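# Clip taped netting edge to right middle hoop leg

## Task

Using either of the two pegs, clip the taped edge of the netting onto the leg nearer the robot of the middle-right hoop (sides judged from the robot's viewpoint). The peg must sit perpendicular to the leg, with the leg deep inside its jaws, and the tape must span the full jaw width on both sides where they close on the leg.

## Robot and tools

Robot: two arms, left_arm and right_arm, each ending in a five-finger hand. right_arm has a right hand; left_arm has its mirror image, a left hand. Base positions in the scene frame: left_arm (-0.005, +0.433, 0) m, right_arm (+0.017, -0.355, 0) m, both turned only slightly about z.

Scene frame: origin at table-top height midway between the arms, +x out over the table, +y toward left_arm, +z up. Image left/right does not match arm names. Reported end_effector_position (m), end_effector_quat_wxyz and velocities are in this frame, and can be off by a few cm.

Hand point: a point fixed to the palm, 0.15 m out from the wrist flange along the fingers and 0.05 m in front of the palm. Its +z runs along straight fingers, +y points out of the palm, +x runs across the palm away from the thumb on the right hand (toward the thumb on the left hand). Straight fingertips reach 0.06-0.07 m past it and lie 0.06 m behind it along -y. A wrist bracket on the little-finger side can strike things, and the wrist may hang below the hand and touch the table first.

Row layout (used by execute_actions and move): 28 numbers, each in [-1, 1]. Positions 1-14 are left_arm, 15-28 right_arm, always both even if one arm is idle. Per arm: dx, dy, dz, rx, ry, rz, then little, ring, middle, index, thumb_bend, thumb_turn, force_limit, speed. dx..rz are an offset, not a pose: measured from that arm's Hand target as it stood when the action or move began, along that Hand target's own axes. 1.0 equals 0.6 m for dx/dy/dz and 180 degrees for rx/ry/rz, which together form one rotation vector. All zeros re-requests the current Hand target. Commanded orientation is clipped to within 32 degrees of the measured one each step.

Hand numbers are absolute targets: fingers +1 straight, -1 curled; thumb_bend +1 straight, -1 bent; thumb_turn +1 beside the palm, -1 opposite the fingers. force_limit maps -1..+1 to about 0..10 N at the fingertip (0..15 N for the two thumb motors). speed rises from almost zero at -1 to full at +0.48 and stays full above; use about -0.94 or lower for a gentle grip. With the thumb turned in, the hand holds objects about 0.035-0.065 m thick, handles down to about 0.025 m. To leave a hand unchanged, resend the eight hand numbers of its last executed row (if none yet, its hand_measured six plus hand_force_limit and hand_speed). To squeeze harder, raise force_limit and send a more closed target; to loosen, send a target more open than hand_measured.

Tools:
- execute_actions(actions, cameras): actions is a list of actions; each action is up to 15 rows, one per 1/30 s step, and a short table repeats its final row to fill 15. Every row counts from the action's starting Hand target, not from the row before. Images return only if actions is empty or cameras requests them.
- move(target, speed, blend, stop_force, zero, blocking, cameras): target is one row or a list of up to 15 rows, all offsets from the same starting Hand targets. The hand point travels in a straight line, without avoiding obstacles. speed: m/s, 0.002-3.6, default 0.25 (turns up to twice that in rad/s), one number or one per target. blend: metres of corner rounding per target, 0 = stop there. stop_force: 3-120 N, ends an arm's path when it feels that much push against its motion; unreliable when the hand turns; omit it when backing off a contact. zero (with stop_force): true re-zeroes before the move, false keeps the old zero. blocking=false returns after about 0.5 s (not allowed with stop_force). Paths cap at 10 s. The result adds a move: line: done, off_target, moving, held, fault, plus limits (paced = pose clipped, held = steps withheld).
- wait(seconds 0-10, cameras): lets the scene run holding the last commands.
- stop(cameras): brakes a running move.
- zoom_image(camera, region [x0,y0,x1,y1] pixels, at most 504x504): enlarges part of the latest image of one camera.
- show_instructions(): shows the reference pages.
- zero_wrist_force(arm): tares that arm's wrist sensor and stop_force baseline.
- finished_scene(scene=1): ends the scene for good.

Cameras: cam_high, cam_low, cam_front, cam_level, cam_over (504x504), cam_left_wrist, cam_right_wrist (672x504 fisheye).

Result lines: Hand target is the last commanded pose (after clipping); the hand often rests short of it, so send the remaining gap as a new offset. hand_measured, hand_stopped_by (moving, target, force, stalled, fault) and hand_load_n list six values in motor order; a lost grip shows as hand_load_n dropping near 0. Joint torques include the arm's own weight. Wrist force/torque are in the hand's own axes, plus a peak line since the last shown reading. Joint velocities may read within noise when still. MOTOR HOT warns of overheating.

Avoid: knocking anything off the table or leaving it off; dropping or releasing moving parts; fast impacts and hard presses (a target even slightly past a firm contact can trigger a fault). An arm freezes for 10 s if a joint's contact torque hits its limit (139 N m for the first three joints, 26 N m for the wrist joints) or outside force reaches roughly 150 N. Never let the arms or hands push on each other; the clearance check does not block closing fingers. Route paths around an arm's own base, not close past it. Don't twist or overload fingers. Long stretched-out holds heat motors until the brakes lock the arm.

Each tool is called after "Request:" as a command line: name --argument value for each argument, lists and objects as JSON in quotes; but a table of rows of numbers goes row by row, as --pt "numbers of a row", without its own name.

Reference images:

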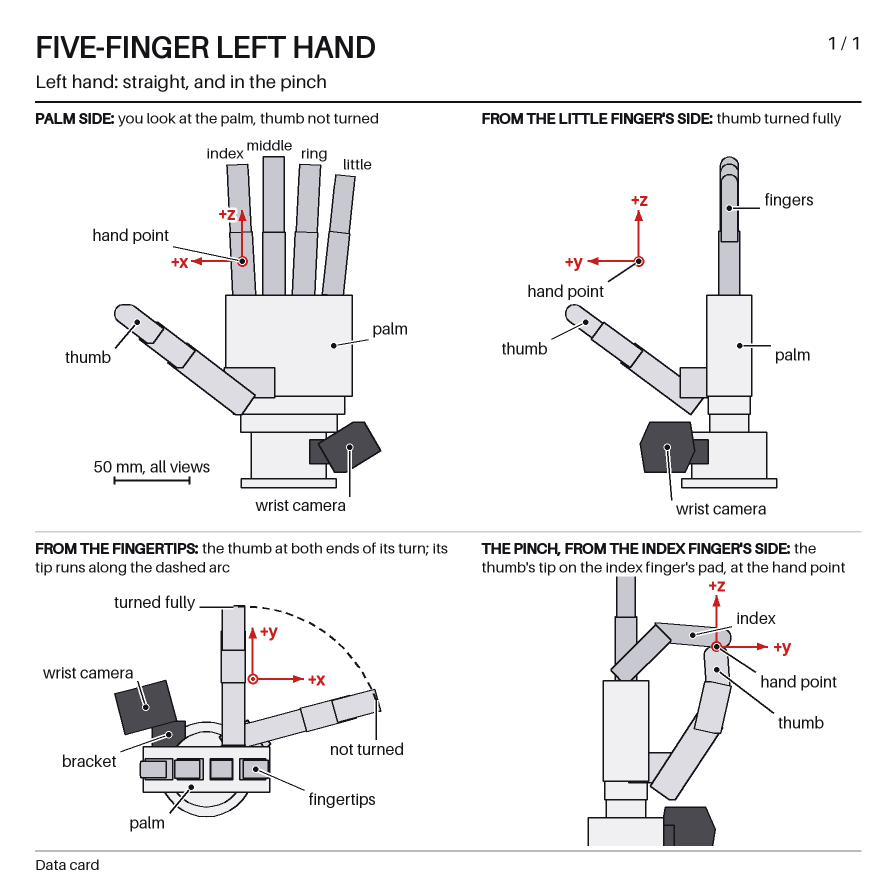

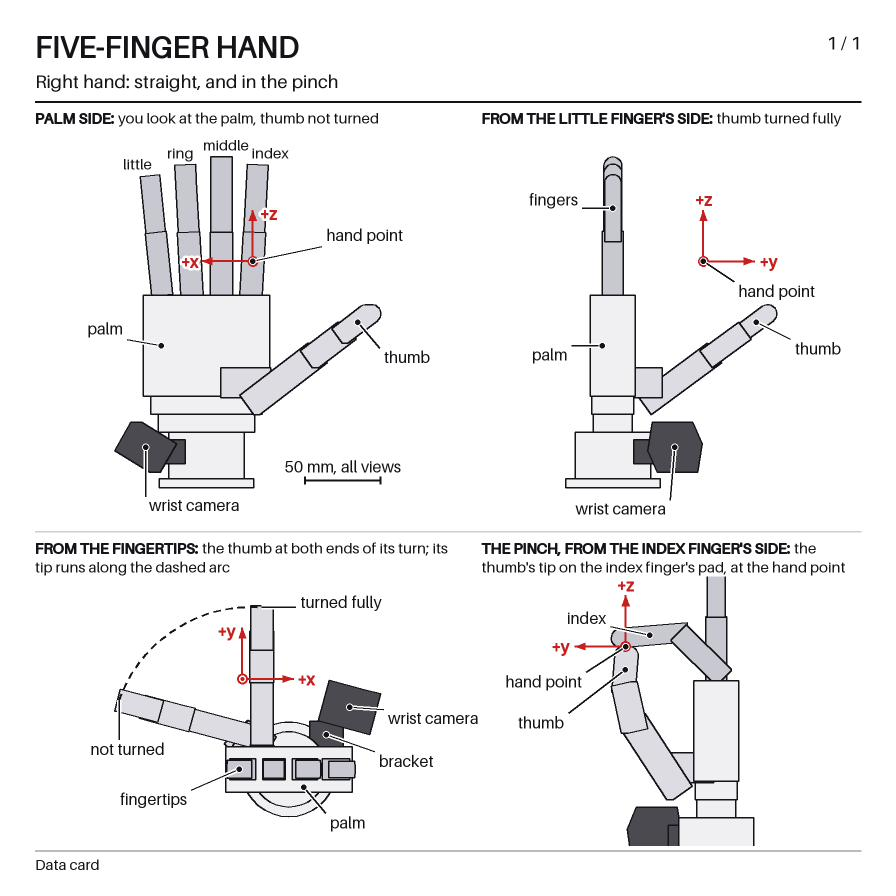

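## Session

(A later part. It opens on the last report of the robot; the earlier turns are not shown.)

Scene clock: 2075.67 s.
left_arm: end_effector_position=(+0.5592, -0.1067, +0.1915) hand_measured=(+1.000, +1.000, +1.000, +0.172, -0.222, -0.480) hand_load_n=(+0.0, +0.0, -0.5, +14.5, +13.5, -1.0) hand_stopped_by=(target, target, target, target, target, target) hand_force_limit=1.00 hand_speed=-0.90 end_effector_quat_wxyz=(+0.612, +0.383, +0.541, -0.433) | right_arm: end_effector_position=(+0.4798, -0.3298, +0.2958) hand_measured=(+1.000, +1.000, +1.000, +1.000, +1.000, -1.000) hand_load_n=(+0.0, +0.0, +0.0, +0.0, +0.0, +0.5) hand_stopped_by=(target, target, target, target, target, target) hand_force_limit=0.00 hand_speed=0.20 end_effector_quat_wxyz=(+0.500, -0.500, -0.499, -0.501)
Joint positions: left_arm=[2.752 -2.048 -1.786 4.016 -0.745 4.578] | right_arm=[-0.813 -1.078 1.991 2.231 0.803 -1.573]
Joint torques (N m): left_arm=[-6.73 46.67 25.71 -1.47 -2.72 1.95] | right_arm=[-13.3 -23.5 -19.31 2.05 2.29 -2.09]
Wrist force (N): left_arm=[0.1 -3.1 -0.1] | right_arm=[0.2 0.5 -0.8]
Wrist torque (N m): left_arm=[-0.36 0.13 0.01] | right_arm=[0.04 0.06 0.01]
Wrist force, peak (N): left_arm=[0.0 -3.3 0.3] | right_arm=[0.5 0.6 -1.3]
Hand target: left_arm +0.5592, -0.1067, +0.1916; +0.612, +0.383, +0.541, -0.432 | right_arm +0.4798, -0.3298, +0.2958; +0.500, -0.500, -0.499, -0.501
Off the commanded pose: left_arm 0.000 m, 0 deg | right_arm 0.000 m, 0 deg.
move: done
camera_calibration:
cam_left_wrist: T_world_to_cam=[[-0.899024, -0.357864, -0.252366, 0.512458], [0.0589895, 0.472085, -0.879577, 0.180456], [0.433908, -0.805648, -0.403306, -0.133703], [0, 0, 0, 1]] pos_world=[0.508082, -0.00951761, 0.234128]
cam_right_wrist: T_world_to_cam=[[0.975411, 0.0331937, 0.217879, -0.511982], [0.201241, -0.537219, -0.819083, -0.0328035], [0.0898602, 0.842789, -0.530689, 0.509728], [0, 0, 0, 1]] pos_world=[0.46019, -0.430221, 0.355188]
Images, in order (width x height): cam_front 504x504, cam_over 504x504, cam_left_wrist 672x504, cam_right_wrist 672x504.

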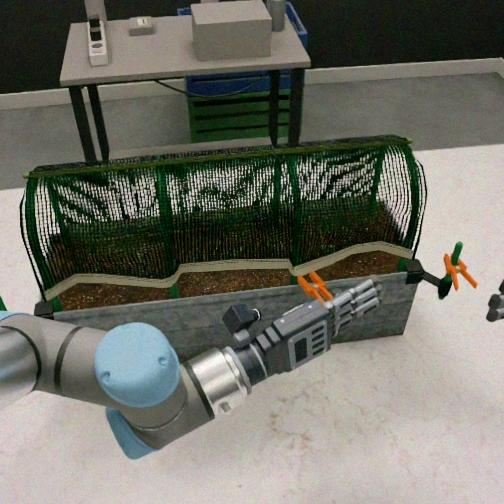

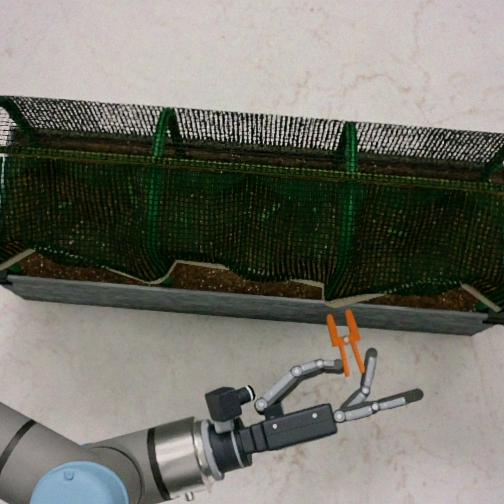

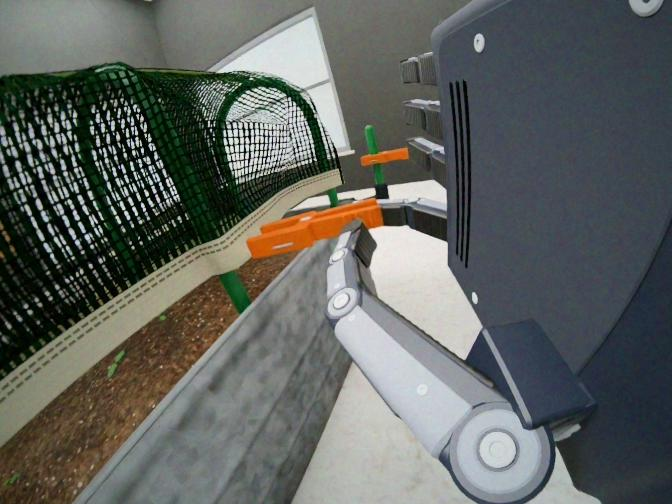

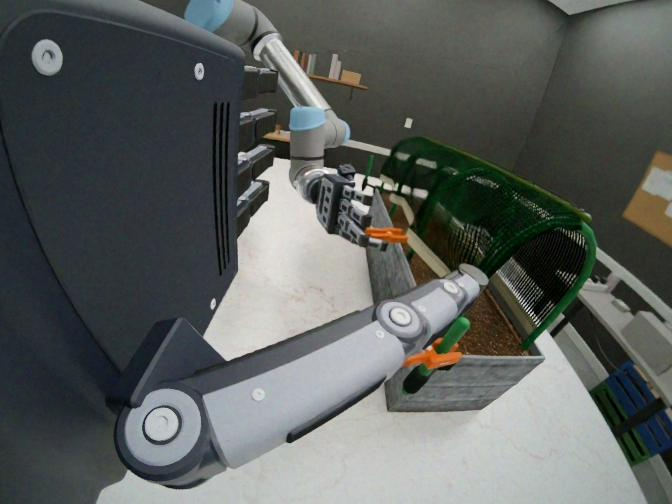

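Request:
move --target '[0.005, 0.015, 0, 0, 0, 0, 1, 1, 1, 0.17, -0.23, -0.48, 1.0, -0.9, 0, 0, 0, 0, 0, 0, 1, 1, 1, 1, 1, -1, 0, 0.2]' --speed 0.02 --stop_force 8 --cameras '["cam_over", "cam_left_wrist", "cam_front", "cam_right_wrist"]'

Request:
zoom_image --camera "cam_left_wrist" --region '[205, 175, 335, 275]'

Request:
zoom_image --camera "cam_over" --region '[305, 275, 385, 355]'

Request:
zoom_image --camera "cam_right_wrist" --region '[370, 190, 450, 270]'

Request:
zoom_image --camera "cam_front" --region '[270, 245, 340, 315]'

Scene clock: 2088.13 s.
left_arm: end_effector_position=(+0.5679, -0.1040, +0.1886) hand_measured=(+1.000, +1.000, +1.000, +0.172, -0.222, -0.480) hand_load_n=(+0.0, +0.0, +0.0, +15.0, +13.5, -0.5) hand_stopped_by=(target, target, target, target, target, target) hand_force_limit=1.00 hand_speed=-0.90 end_effector_quat_wxyz=(+0.612, +0.383, +0.541, -0.432) | right_arm: end_effector_position=(+0.4798, -0.3298, +0.2958) hand_measured=(+1.000, +1.000, +1.000, +1.000, +1.000, -1.000) hand_load_n=(+0.0, +0.0, +0.0, +0.0, +0.0, +0.0) hand_stopped_by=(target, target, target, target, target, target) hand_force_limit=0.00 hand_speed=0.20 end_effector_quat_wxyz=(+0.500, -0.500, -0.499, -0.501)
Joint positions: left_arm=[2.763 -2.063 -1.772 4.018 -0.734 4.576] | right_arm=[-0.813 -1.078 1.991 2.231 0.803 -1.573]
Joint torques (N m): left_arm=[6.77 24.85 24.02 3.85 2.29 -1.38] | right_arm=[-12.99 -24.21 -19.04 1.91 2.32 -2.05]
Wrist force (N): left_arm=[0.1 -3.0 -0.1] | right_arm=[0.6 0.3 -0.9]
Wrist torque (N m): left_arm=[-0.35 0.12 0.09] | right_arm=[0.02 0.02 0.02]
Wrist force, peak (N): left_arm=[0.2 -3.5 0.1] | right_arm=[0.5 0.6 -1.2]
Hand target: left_arm +0.5679, -0.1040, +0.1886; +0.612, +0.383, +0.541, -0.432 | right_arm +0.4798, -0.3298, +0.2958; +0.500, -0.500, -0.499, -0.501
Off the commanded pose: left_arm 0.000 m, 0 deg | right_arm 0.000 m, 0 deg.
move: done
camera_calibration:
cam_left_wrist: T_world_to_cam=[[-0.898972, -0.357821, -0.252614, 0.520394], [0.0592046, 0.472175, -0.879514, 0.175957], [0.433986, -0.805615, -0.403288, -0.136595], [0, 0, 0, 1]] pos_world=[0.516683, -0.00691751, 0.231129]
cam_right_wrist: T_world_to_cam=[[0.975411, 0.0331937, 0.217879, -0.511982], [0.201241, -0.537219, -0.819083, -0.0328035], [0.0898602, 0.842789, -0.530689, 0.509728], [0, 0, 0, 1]] pos_world=[0.46019, -0.430221, 0.355188]
Images, in order (width x height): cam_front 504x504, cam_over 504x504, cam_left_wrist 672x504, cam_right_wrist 672x504.

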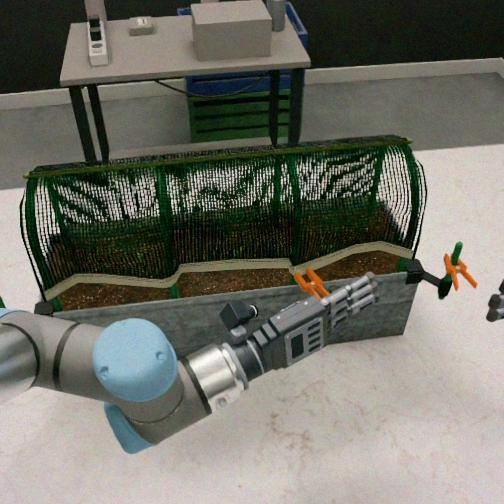

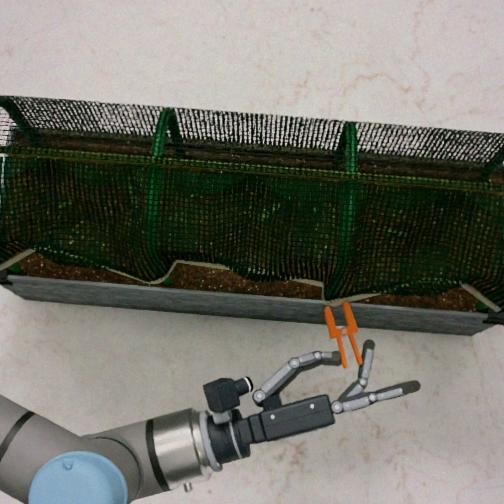

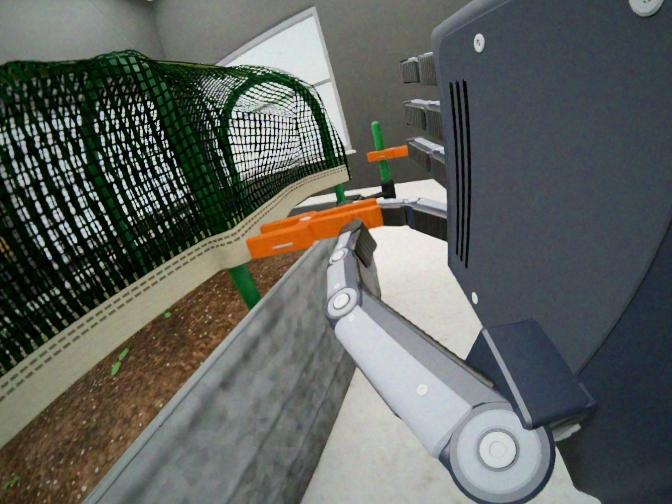

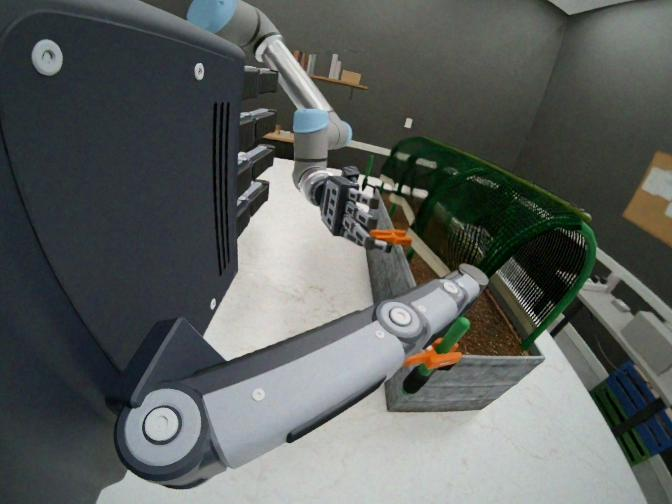

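Scaled by 3.877 from the camera's 672x504 image, which has a finer 960x720 frame.

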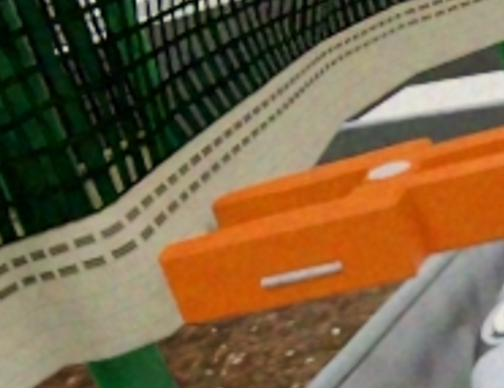

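Scaled by 6.300.

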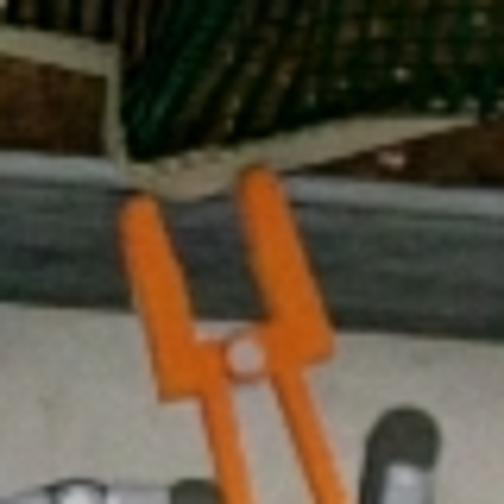

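Scaled by 6.300 from the camera's 672x504 image, which has a finer 960x720 frame.

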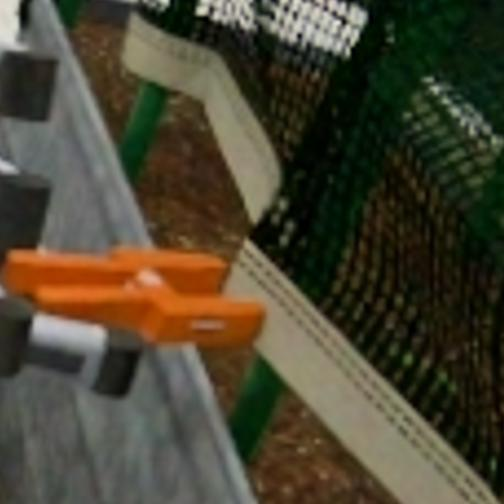

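Scaled by 7.200.

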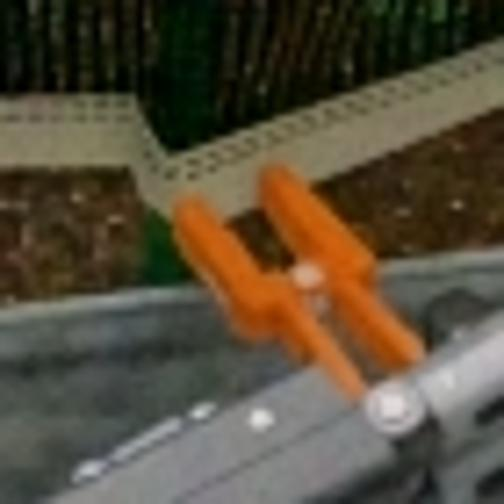

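Request:
move --target '[0, 0.01333, 0, 0, 0, 0, 1, 1, 1, 0.17, -0.23, -0.48, 1.0, -0.9, 0, 0, 0, 0, 0, 0, 1, 1, 1, 1, 1, -1, 0, 0.2]' --speed 0.015 --stop_force 10 --cameras '["cam_over", "cam_left_wrist", "cam_right_wrist"]'

Request:
zoom_image --camera "cam_left_wrist" --region '[205, 175, 335, 275]'

Request:
zoom_image --camera "cam_over" --region '[305, 275, 375, 345]'

Request:
zoom_image --camera "cam_right_wrist" --region '[380, 210, 440, 270]'

Scene clock: 2094.43 s.
left_arm: end_effector_position=(+0.5754, -0.1014, +0.1886) hand_measured=(+1.000, +1.000, +1.000, +0.172, -0.222, -0.480) hand_load_n=(+0.0, +0.0, +0.0, +15.0, +13.5, -0.5) hand_stopped_by=(target, target, target, target, target, target) hand_force_limit=1.00 hand_speed=-0.90 end_effector_quat_wxyz=(+0.612, +0.383, +0.541, -0.432) | right_arm: end_effector_position=(+0.4798, -0.3298, +0.2958) hand_measured=(+1.000, +1.000, +1.000, +1.000, +1.000, -1.000) hand_load_n=(+0.0, +0.0, +0.0, +0.0, +0.0, +0.0) hand_stopped_by=(target, target, target, target, target, target) hand_force_limit=0.00 hand_speed=0.20 end_effector_quat_wxyz=(+0.500, -0.500, -0.499, -0.501)
Joint positions: left_arm=[2.773 -2.071 -1.758 4.015 -0.724 4.573] | right_arm=[-0.813 -1.078 1.991 2.231 0.803 -1.573]
Joint torques (N m): left_arm=[7.24 25.56 25.19 -1.29 2.27 -1.5] | right_arm=[-13.92 -22.9 -18.92 1.98 2.27 -2.15]
Wrist force (N): left_arm=[0.4 -3.1 0.3] | right_arm=[0.2 0.4 -1.1]
Wrist torque (N m): left_arm=[-0.41 0.08 0.12] | right_arm=[0.05 0.08 0.00]
Wrist force, peak (N): left_arm=[0.4 -3.5 0.0] | right_arm=[0.5 0.4 -1.3]
Hand target: left_arm +0.5754, -0.1014, +0.1886; +0.612, +0.383, +0.541, -0.432 | right_arm +0.4798, -0.3298, +0.2958; +0.500, -0.500, -0.499, -0.501
Off the commanded pose: left_arm 0.000 m, 0 deg | right_arm 0.000 m, 0 deg.
move: done
camera_calibration:
cam_left_wrist: T_world_to_cam=[[-0.898972, -0.357821, -0.252614, 0.528218], [0.0592046, 0.472175, -0.879514, 0.17432], [0.433986, -0.805615, -0.403288, -0.137677], [0, 0, 0, 1]] pos_world=[0.524283, -0.00421751, 0.231229]
cam_right_wrist: T_world_to_cam=[[0.975411, 0.0331937, 0.217879, -0.511982], [0.201241, -0.537219, -0.819083, -0.0328035], [0.0898602, 0.842789, -0.530689, 0.509728], [0, 0, 0, 1]] pos_world=[0.46019, -0.430221, 0.355188]
Images, in order (width x height): cam_over 504x504, cam_left_wrist 672x504, cam_right_wrist 672x504.

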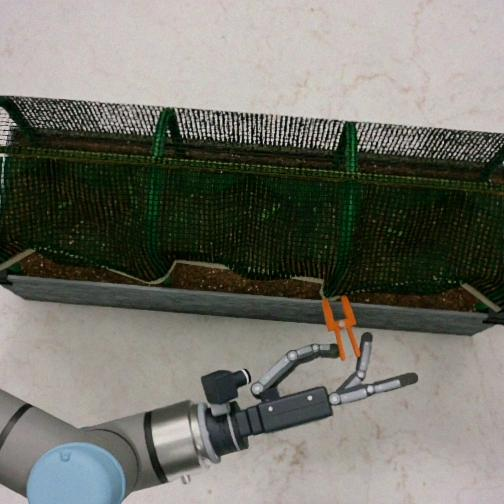

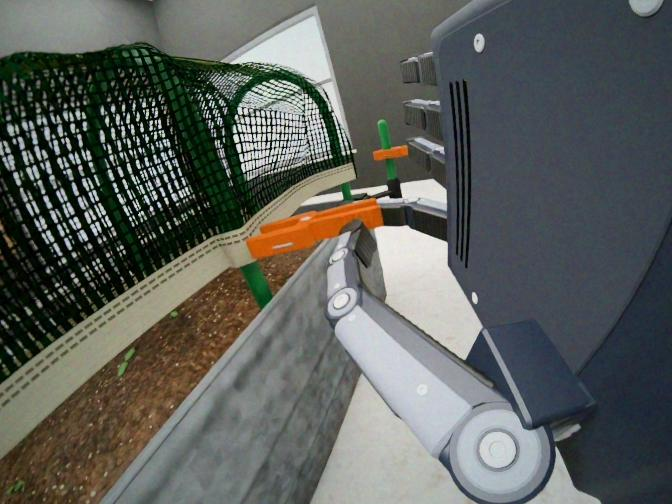

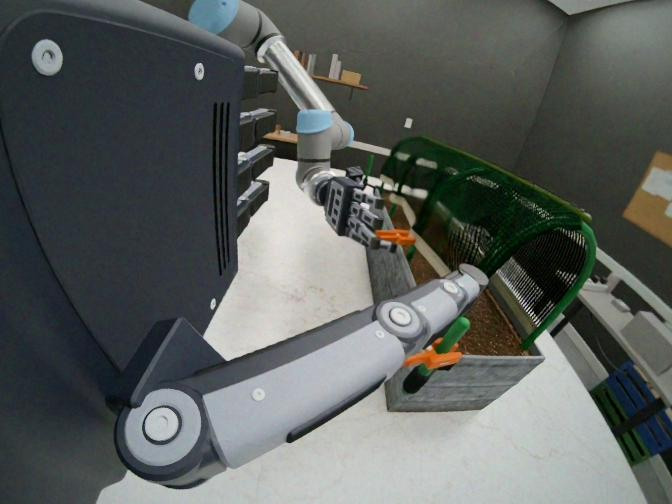

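Scaled by 3.877 from the camera's 672x504 image, which has a finer 960x720 frame.

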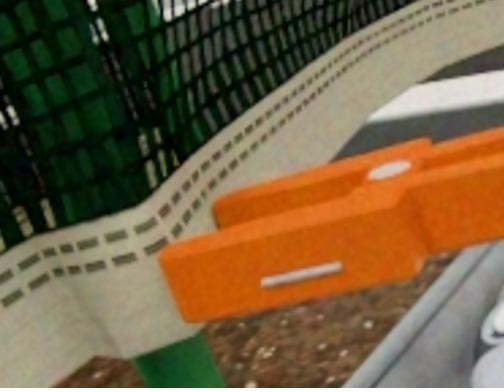

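Scaled by 7.200.

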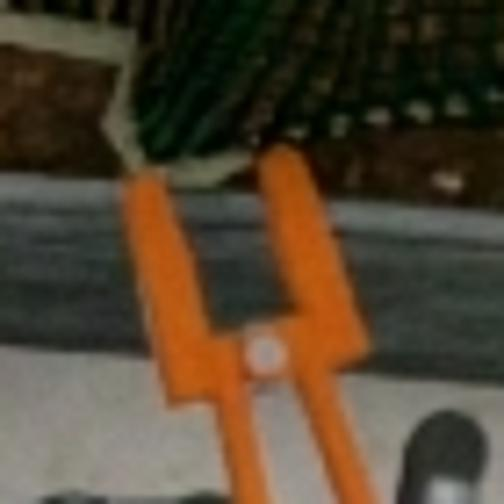

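Scaled by 8.400 from the camera's 672x504 image, which has a finer 960x720 frame.

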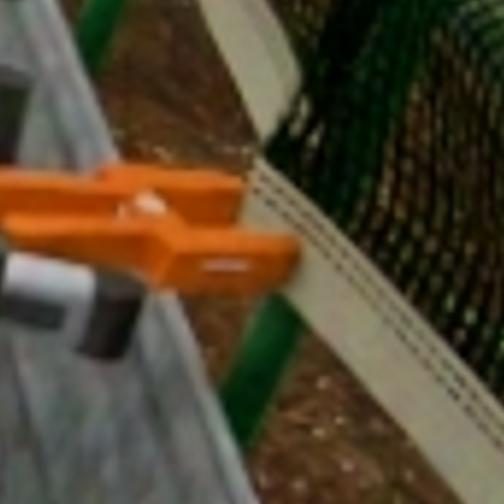

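Request:
move --target '[0, 0.01, 0, 0, 0, 0, 1, 1, 1, 0.17, -0.23, -0.48, 1.0, -0.9, 0, 0, 0, 0, 0, 0, 1, 1, 1, 1, 1, -1, 0, 0.2]' --speed 0.015 --stop_force 12 --cameras '["cam_over", "cam_left_wrist", "cam_right_wrist"]'

Request:
zoom_image --camera "cam_left_wrist" --region '[205, 175, 335, 275]'

Request:
zoom_image --camera "cam_over" --region '[305, 275, 375, 345]'

Request:
zoom_image --camera "cam_right_wrist" --region '[380, 210, 440, 270]'

Scene clock: 2100.93 s.
left_arm: end_effector_position=(+0.5811, -0.0994, +0.1886) hand_measured=(+1.000, +1.000, +1.000, +0.172, -0.222, -0.480) hand_load_n=(-0.5, +0.0, +0.0, +14.5, +13.5, -0.5) hand_stopped_by=(target, target, target, target, target, target) hand_force_limit=1.00 hand_speed=-0.90 end_effector_quat_wxyz=(+0.612, +0.383, +0.541, -0.432) | right_arm: end_effector_position=(+0.4798, -0.3298, +0.2958) hand_measured=(+1.000, +1.000, +1.000, +1.000, +1.000, -1.000) hand_load_n=(+0.0, +0.0, +0.0, +0.0, +0.0, +0.5) hand_stopped_by=(target, target, target, target, target, target) hand_force_limit=0.00 hand_speed=0.20 end_effector_quat_wxyz=(+0.500, -0.500, -0.499, -0.501)
Joint positions: left_arm=[2.781 -2.077 -1.748 4.012 -0.717 4.571] | right_arm=[-0.813 -1.078 1.991 2.231 0.803 -1.573]
Joint torques (N m): left_arm=[7.22 25.52 24.3 -1.33 2.23 -1.49] | right_arm=[-13.05 -23.39 -19.36 2.02 2.3 -2.18]
Wrist force (N): left_arm=[0.5 -3.2 0.0] | right_arm=[0.4 0.4 -0.9]
Wrist torque (N m): left_arm=[-0.42 0.06 0.13] | right_arm=[0.03 0.03 0.02]
Wrist force, peak (N): left_arm=[0.2 -3.5 0.0] | right_arm=[0.8 0.6 -1.3]
Hand target: left_arm +0.5811, -0.0994, +0.1886; +0.612, +0.383, +0.541, -0.432 | right_arm +0.4798, -0.3298, +0.2958; +0.500, -0.500, -0.499, -0.501
Off the commanded pose: left_arm 0.000 m, 0 deg | right_arm 0.000 m, 0 deg.
move: done
camera_calibration:
cam_left_wrist: T_world_to_cam=[[-0.898972, -0.357821, -0.252614, 0.533968], [0.0592046, 0.472175, -0.879514, 0.173045], [0.433986, -0.805615, -0.403288, -0.138496], [0, 0, 0, 1]] pos_world=[0.529883, -0.00221751, 0.231229]
cam_right_wrist: T_world_to_cam=[[0.975411, 0.0331937, 0.217879, -0.511982], [0.201241, -0.537219, -0.819083, -0.0328035], [0.0898602, 0.842789, -0.530689, 0.509728], [0, 0, 0, 1]] pos_world=[0.46019, -0.430221, 0.355188]
Images, in order (width x height): cam_over 504x504, cam_left_wrist 672x504, cam_right_wrist 672x504.

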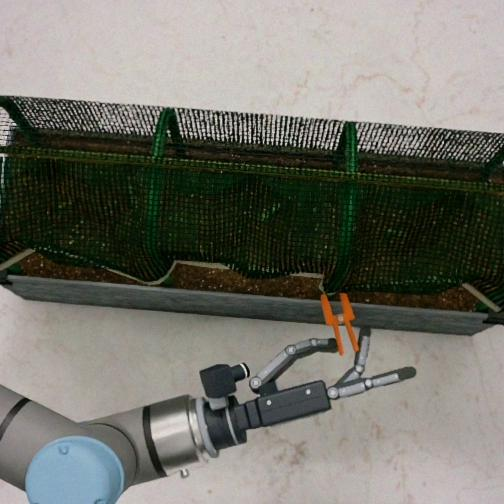

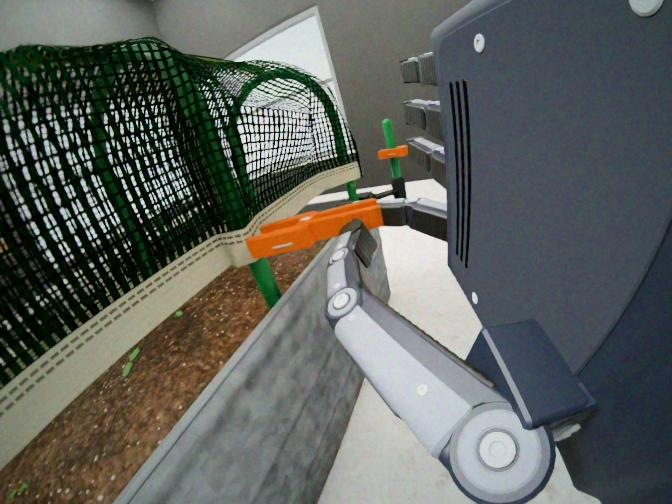

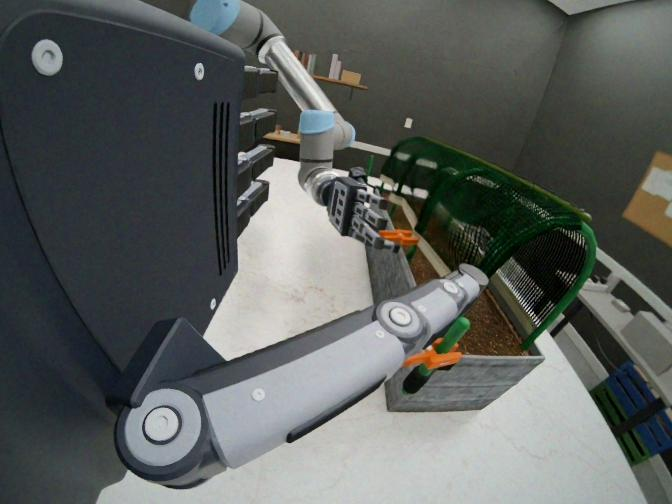

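Scaled by 3.877 from the camera's 672x504 image, which has a finer 960x720 frame.

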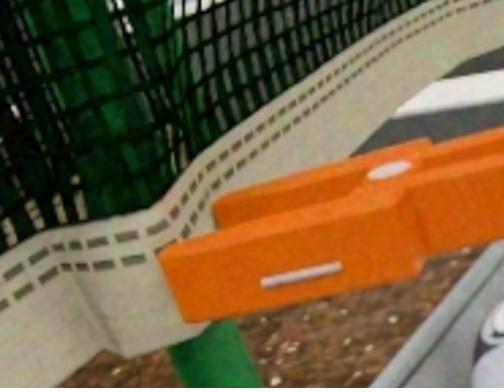

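Scaled by 7.200.

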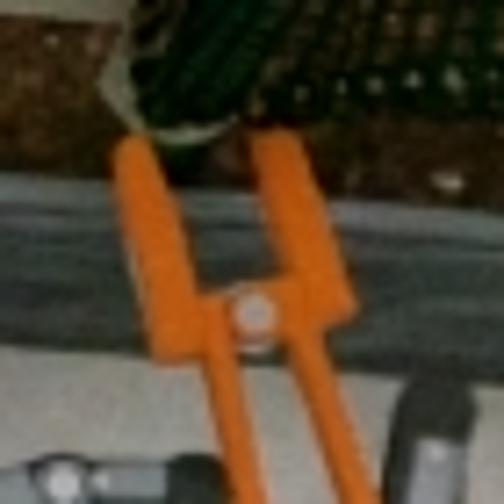

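Scaled by 8.400 from the camera's 672x504 image, which has a finer 960x720 frame.

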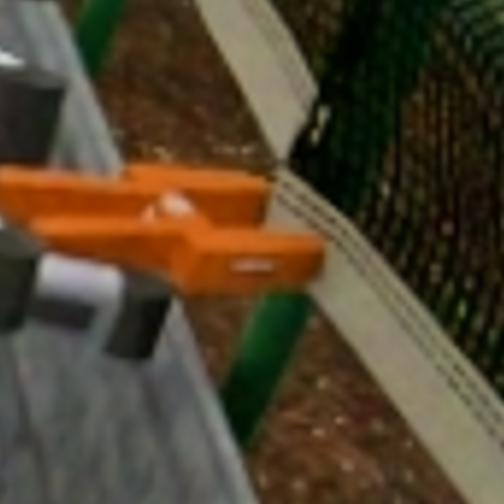

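Request:
move --target '[0.0012, 0.01, -0.0001, 0, 0, 0, 1, 1, 1, 0.17, -0.23, -0.48, 1.0, -0.9, 0, 0, 0, 0, 0, 0, 1, 1, 1, 1, 1, -1, 0, 0.2]' --speed 0.015 --stop_force 12 --cameras '["cam_over", "cam_left_wrist", "cam_right_wrist"]'

Request:
zoom_image --camera "cam_left_wrist" --region '[205, 175, 335, 275]'

Request:
zoom_image --camera "cam_over" --region '[305, 275, 375, 345]'

Request:
zoom_image --camera "cam_right_wrist" --region '[380, 210, 440, 270]'

Scene clock: 2110.33 s.
left_arm: end_effector_position=(+0.5867, -0.0974, +0.1879) hand_measured=(+1.000, +1.000, +1.000, +0.172, -0.222, -0.480) hand_load_n=(+0.0, +0.0, +0.0, +14.0, +12.0, -0.5) hand_stopped_by=(target, target, target, target, target, target) hand_force_limit=1.00 hand_speed=-0.90 end_effector_quat_wxyz=(+0.612, +0.383, +0.541, -0.432) | right_arm: end_effector_position=(+0.4798, -0.3298, +0.2958) hand_measured=(+1.000, +1.000, +1.000, +1.000, +1.000, -1.000) hand_load_n=(+0.0, +0.0, +0.0, +0.0, +0.0, +0.0) hand_stopped_by=(target, target, target, target, target, target) hand_force_limit=0.00 hand_speed=0.20 end_effector_quat_wxyz=(+0.500, -0.500, -0.499, -0.501)
Joint positions: left_arm=[2.788 -2.085 -1.737 4.011 -0.71 4.569] | right_arm=[-0.813 -1.078 1.991 2.231 0.803 -1.573]
Joint torques (N m): left_arm=[7.24 26.03 25.17 -1.36 2.27 -1.27] | right_arm=[-13.19 -23.59 -19.07 1.97 2.35 -2.12]
Wrist force (N): left_arm=[0.6 -3.4 0.0] | right_arm=[0.4 0.4 -0.9]
Wrist torque (N m): left_arm=[-0.44 0.03 0.13] | right_arm=[0.03 0.03 0.01]
Wrist force, peak (N): left_arm=[0.6 -3.7 0.0] | right_arm=[0.7 0.4 -1.2]
Hand target: left_arm +0.5867, -0.0974, +0.1879; +0.612, +0.383, +0.541, -0.432 | right_arm +0.4798, -0.3298, +0.2958; +0.500, -0.500, -0.499, -0.501
Off the commanded pose: left_arm 0.000 m, 0 deg | right_arm 0.000 m, 0 deg.
move: done
camera_calibration:
cam_left_wrist: T_world_to_cam=[[-0.898972, -0.357821, -0.252614, 0.539606], [0.0592046, 0.472175, -0.879514, 0.171059], [0.433986, -0.805615, -0.403288, -0.139682], [0, 0, 0, 1]] pos_world=[0.535583, -0.000217505, 0.230429]
cam_right_wrist: T_world_to_cam=[[0.975411, 0.0331937, 0.217879, -0.511982], [0.201241, -0.537219, -0.819083, -0.0328035], [0.0898602, 0.842789, -0.530689, 0.509728], [0, 0, 0, 1]] pos_world=[0.46019, -0.430221, 0.355188]
Images, in order (width x height): cam_over 504x504, cam_left_wrist 672x504, cam_right_wrist 672x504.

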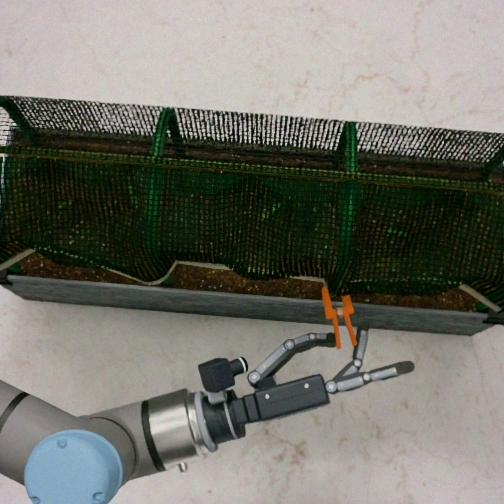

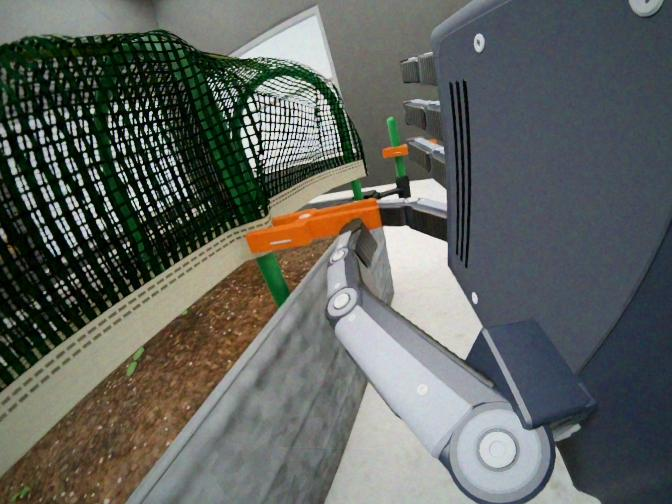

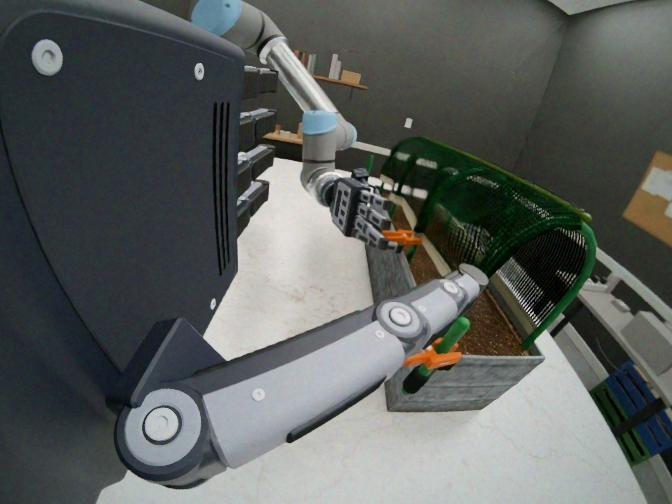

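Scaled by 3.877 from the camera's 672x504 image, which has a finer 960x720 frame.

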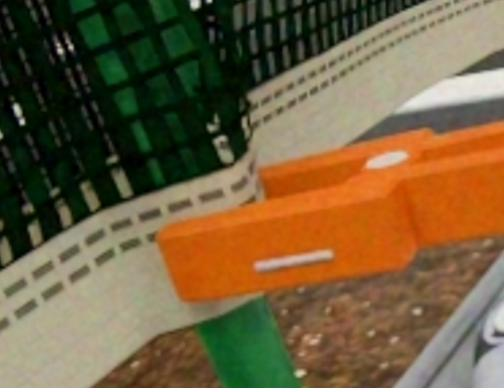

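Scaled by 7.200.

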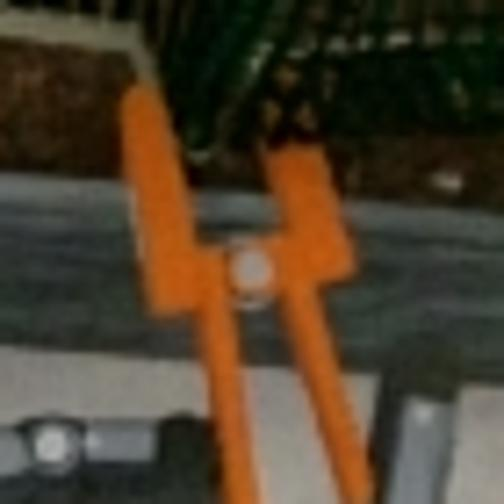

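Scaled by 8.400 from the camera's 672x504 image, which has a finer 960x720 frame.

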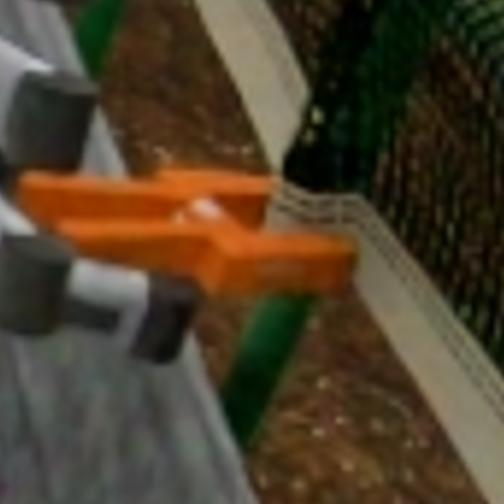

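Request:
move --target '[0.0008, 0.0083, -0.0001, 0, 0, 0, 1, 1, 1, 0.17, -0.23, -0.48, 1.0, -0.9, 0, 0, 0, 0, 0, 0, 1, 1, 1, 1, 1, -1, 0, 0.2]' --speed 0.015 --stop_force 14 --cameras '["cam_over", "cam_left_wrist", "cam_right_wrist"]'

Request:
zoom_image --camera "cam_left_wrist" --region '[215, 185, 335, 275]'

Request:
zoom_image --camera "cam_over" --region '[305, 275, 375, 345]'

Request:
zoom_image --camera "cam_right_wrist" --region '[380, 210, 440, 270]'

Scene clock: 2125.43 s.
left_arm: end_effector_position=(+0.5914, -0.0957, +0.1874) hand_measured=(+1.000, +1.000, +1.000, +0.172, -0.222, -0.480) hand_load_n=(+0.0, +0.0, +0.0, +13.5, +12.0, -0.5) hand_stopped_by=(target, target, target, target, target, target) hand_force_limit=1.00 hand_speed=-0.90 end_effector_quat_wxyz=(+0.612, +0.383, +0.541, -0.432) | right_arm: end_effector_position=(+0.4798, -0.3298, +0.2958) hand_measured=(+1.000, +1.000, +1.000, +1.000, +1.000, -1.000) hand_load_n=(+0.0, +0.0, +0.0, +0.0, +0.0, +0.0) hand_stopped_by=(target, target, target, target, target, target) hand_force_limit=0.00 hand_speed=0.20 end_effector_quat_wxyz=(+0.500, -0.500, -0.499, -0.501)
Joint positions: left_arm=[2.794 -2.091 -1.729 4.01 -0.704 4.567] | right_arm=[-0.813 -1.078 1.991 2.231 0.803 -1.573]
Joint torques (N m): left_arm=[7.13 27.03 24.79 -1.42 2.25 -1.46] | right_arm=[-13.91 -23.31 -18.79 1.97 2.35 -2.22]
Wrist force (N): left_arm=[0.5 -3.2 0.1] | right_arm=[0.6 0.4 -1.2]
Wrist torque (N m): left_arm=[-0.41 0.06 0.11] | right_arm=[0.06 0.02 0.03]
Wrist force, peak (N): left_arm=[0.5 -3.7 0.1] | right_arm=[0.7 0.3 -1.3]
Hand target: left_arm +0.5914, -0.0957, +0.1874; +0.612, +0.383, +0.541, -0.432 | right_arm +0.4798, -0.3298, +0.2958; +0.500, -0.500, -0.499, -0.501
Off the commanded pose: left_arm 0.000 m, 0 deg | right_arm 0.000 m, 0 deg.
move: done
camera_calibration:
cam_left_wrist: T_world_to_cam=[[-0.898972, -0.357821, -0.252614, 0.544302], [0.0592046, 0.472175, -0.879514, 0.169674], [0.433986, -0.805615, -0.403288, -0.140594], [0, 0, 0, 1]] pos_world=[0.540283, 0.00138249, 0.230029]
cam_right_wrist: T_world_to_cam=[[0.975411, 0.0331937, 0.217879, -0.511982], [0.201241, -0.537219, -0.819083, -0.0328035], [0.0898602, 0.842789, -0.530689, 0.509728], [0, 0, 0, 1]] pos_world=[0.46019, -0.430221, 0.355188]
Images, in order (width x height): cam_over 504x504, cam_left_wrist 672x504, cam_right_wrist 672x504.

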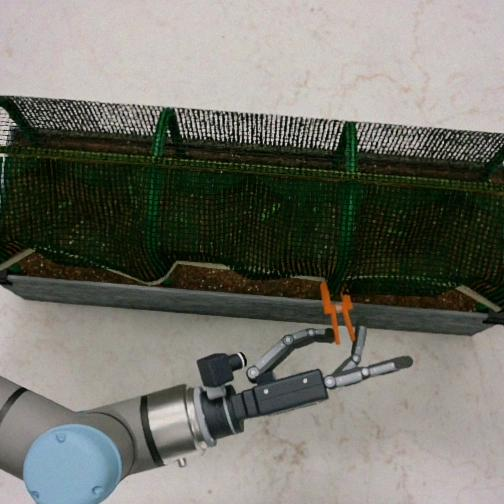

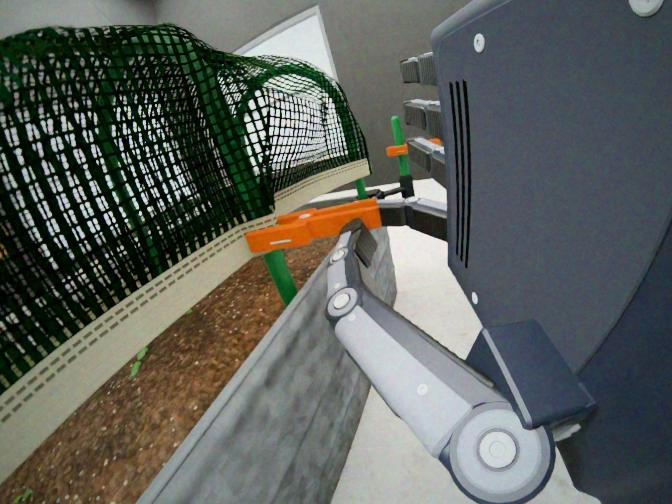

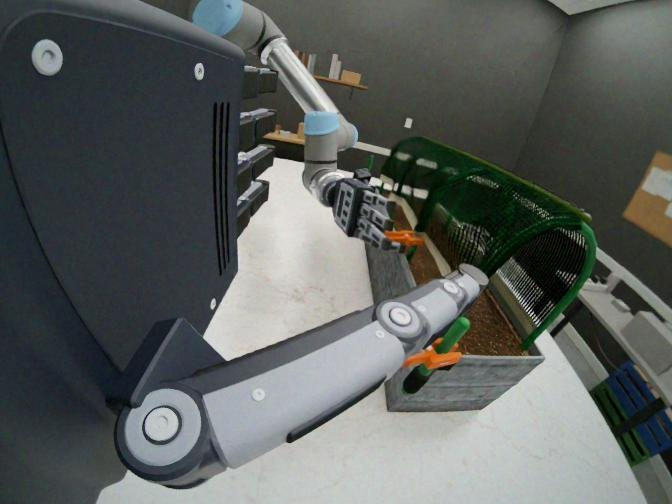

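Scaled by 4.200 from the camera's 672x504 image, which has a finer 960x720 frame.

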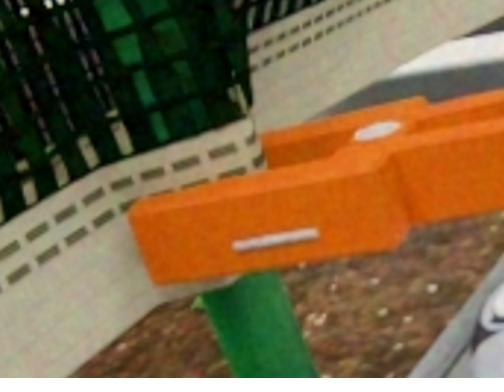

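Scaled by 7.200.

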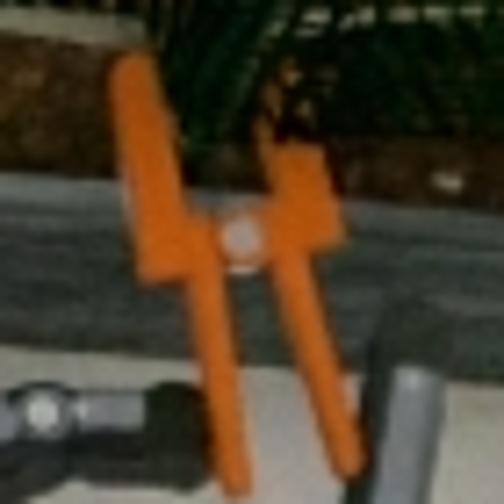

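Scaled by 8.400 from the camera's 672x504 image, which has a finer 960x720 frame.

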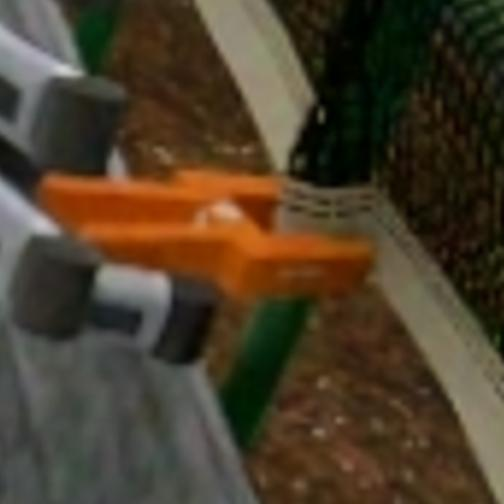

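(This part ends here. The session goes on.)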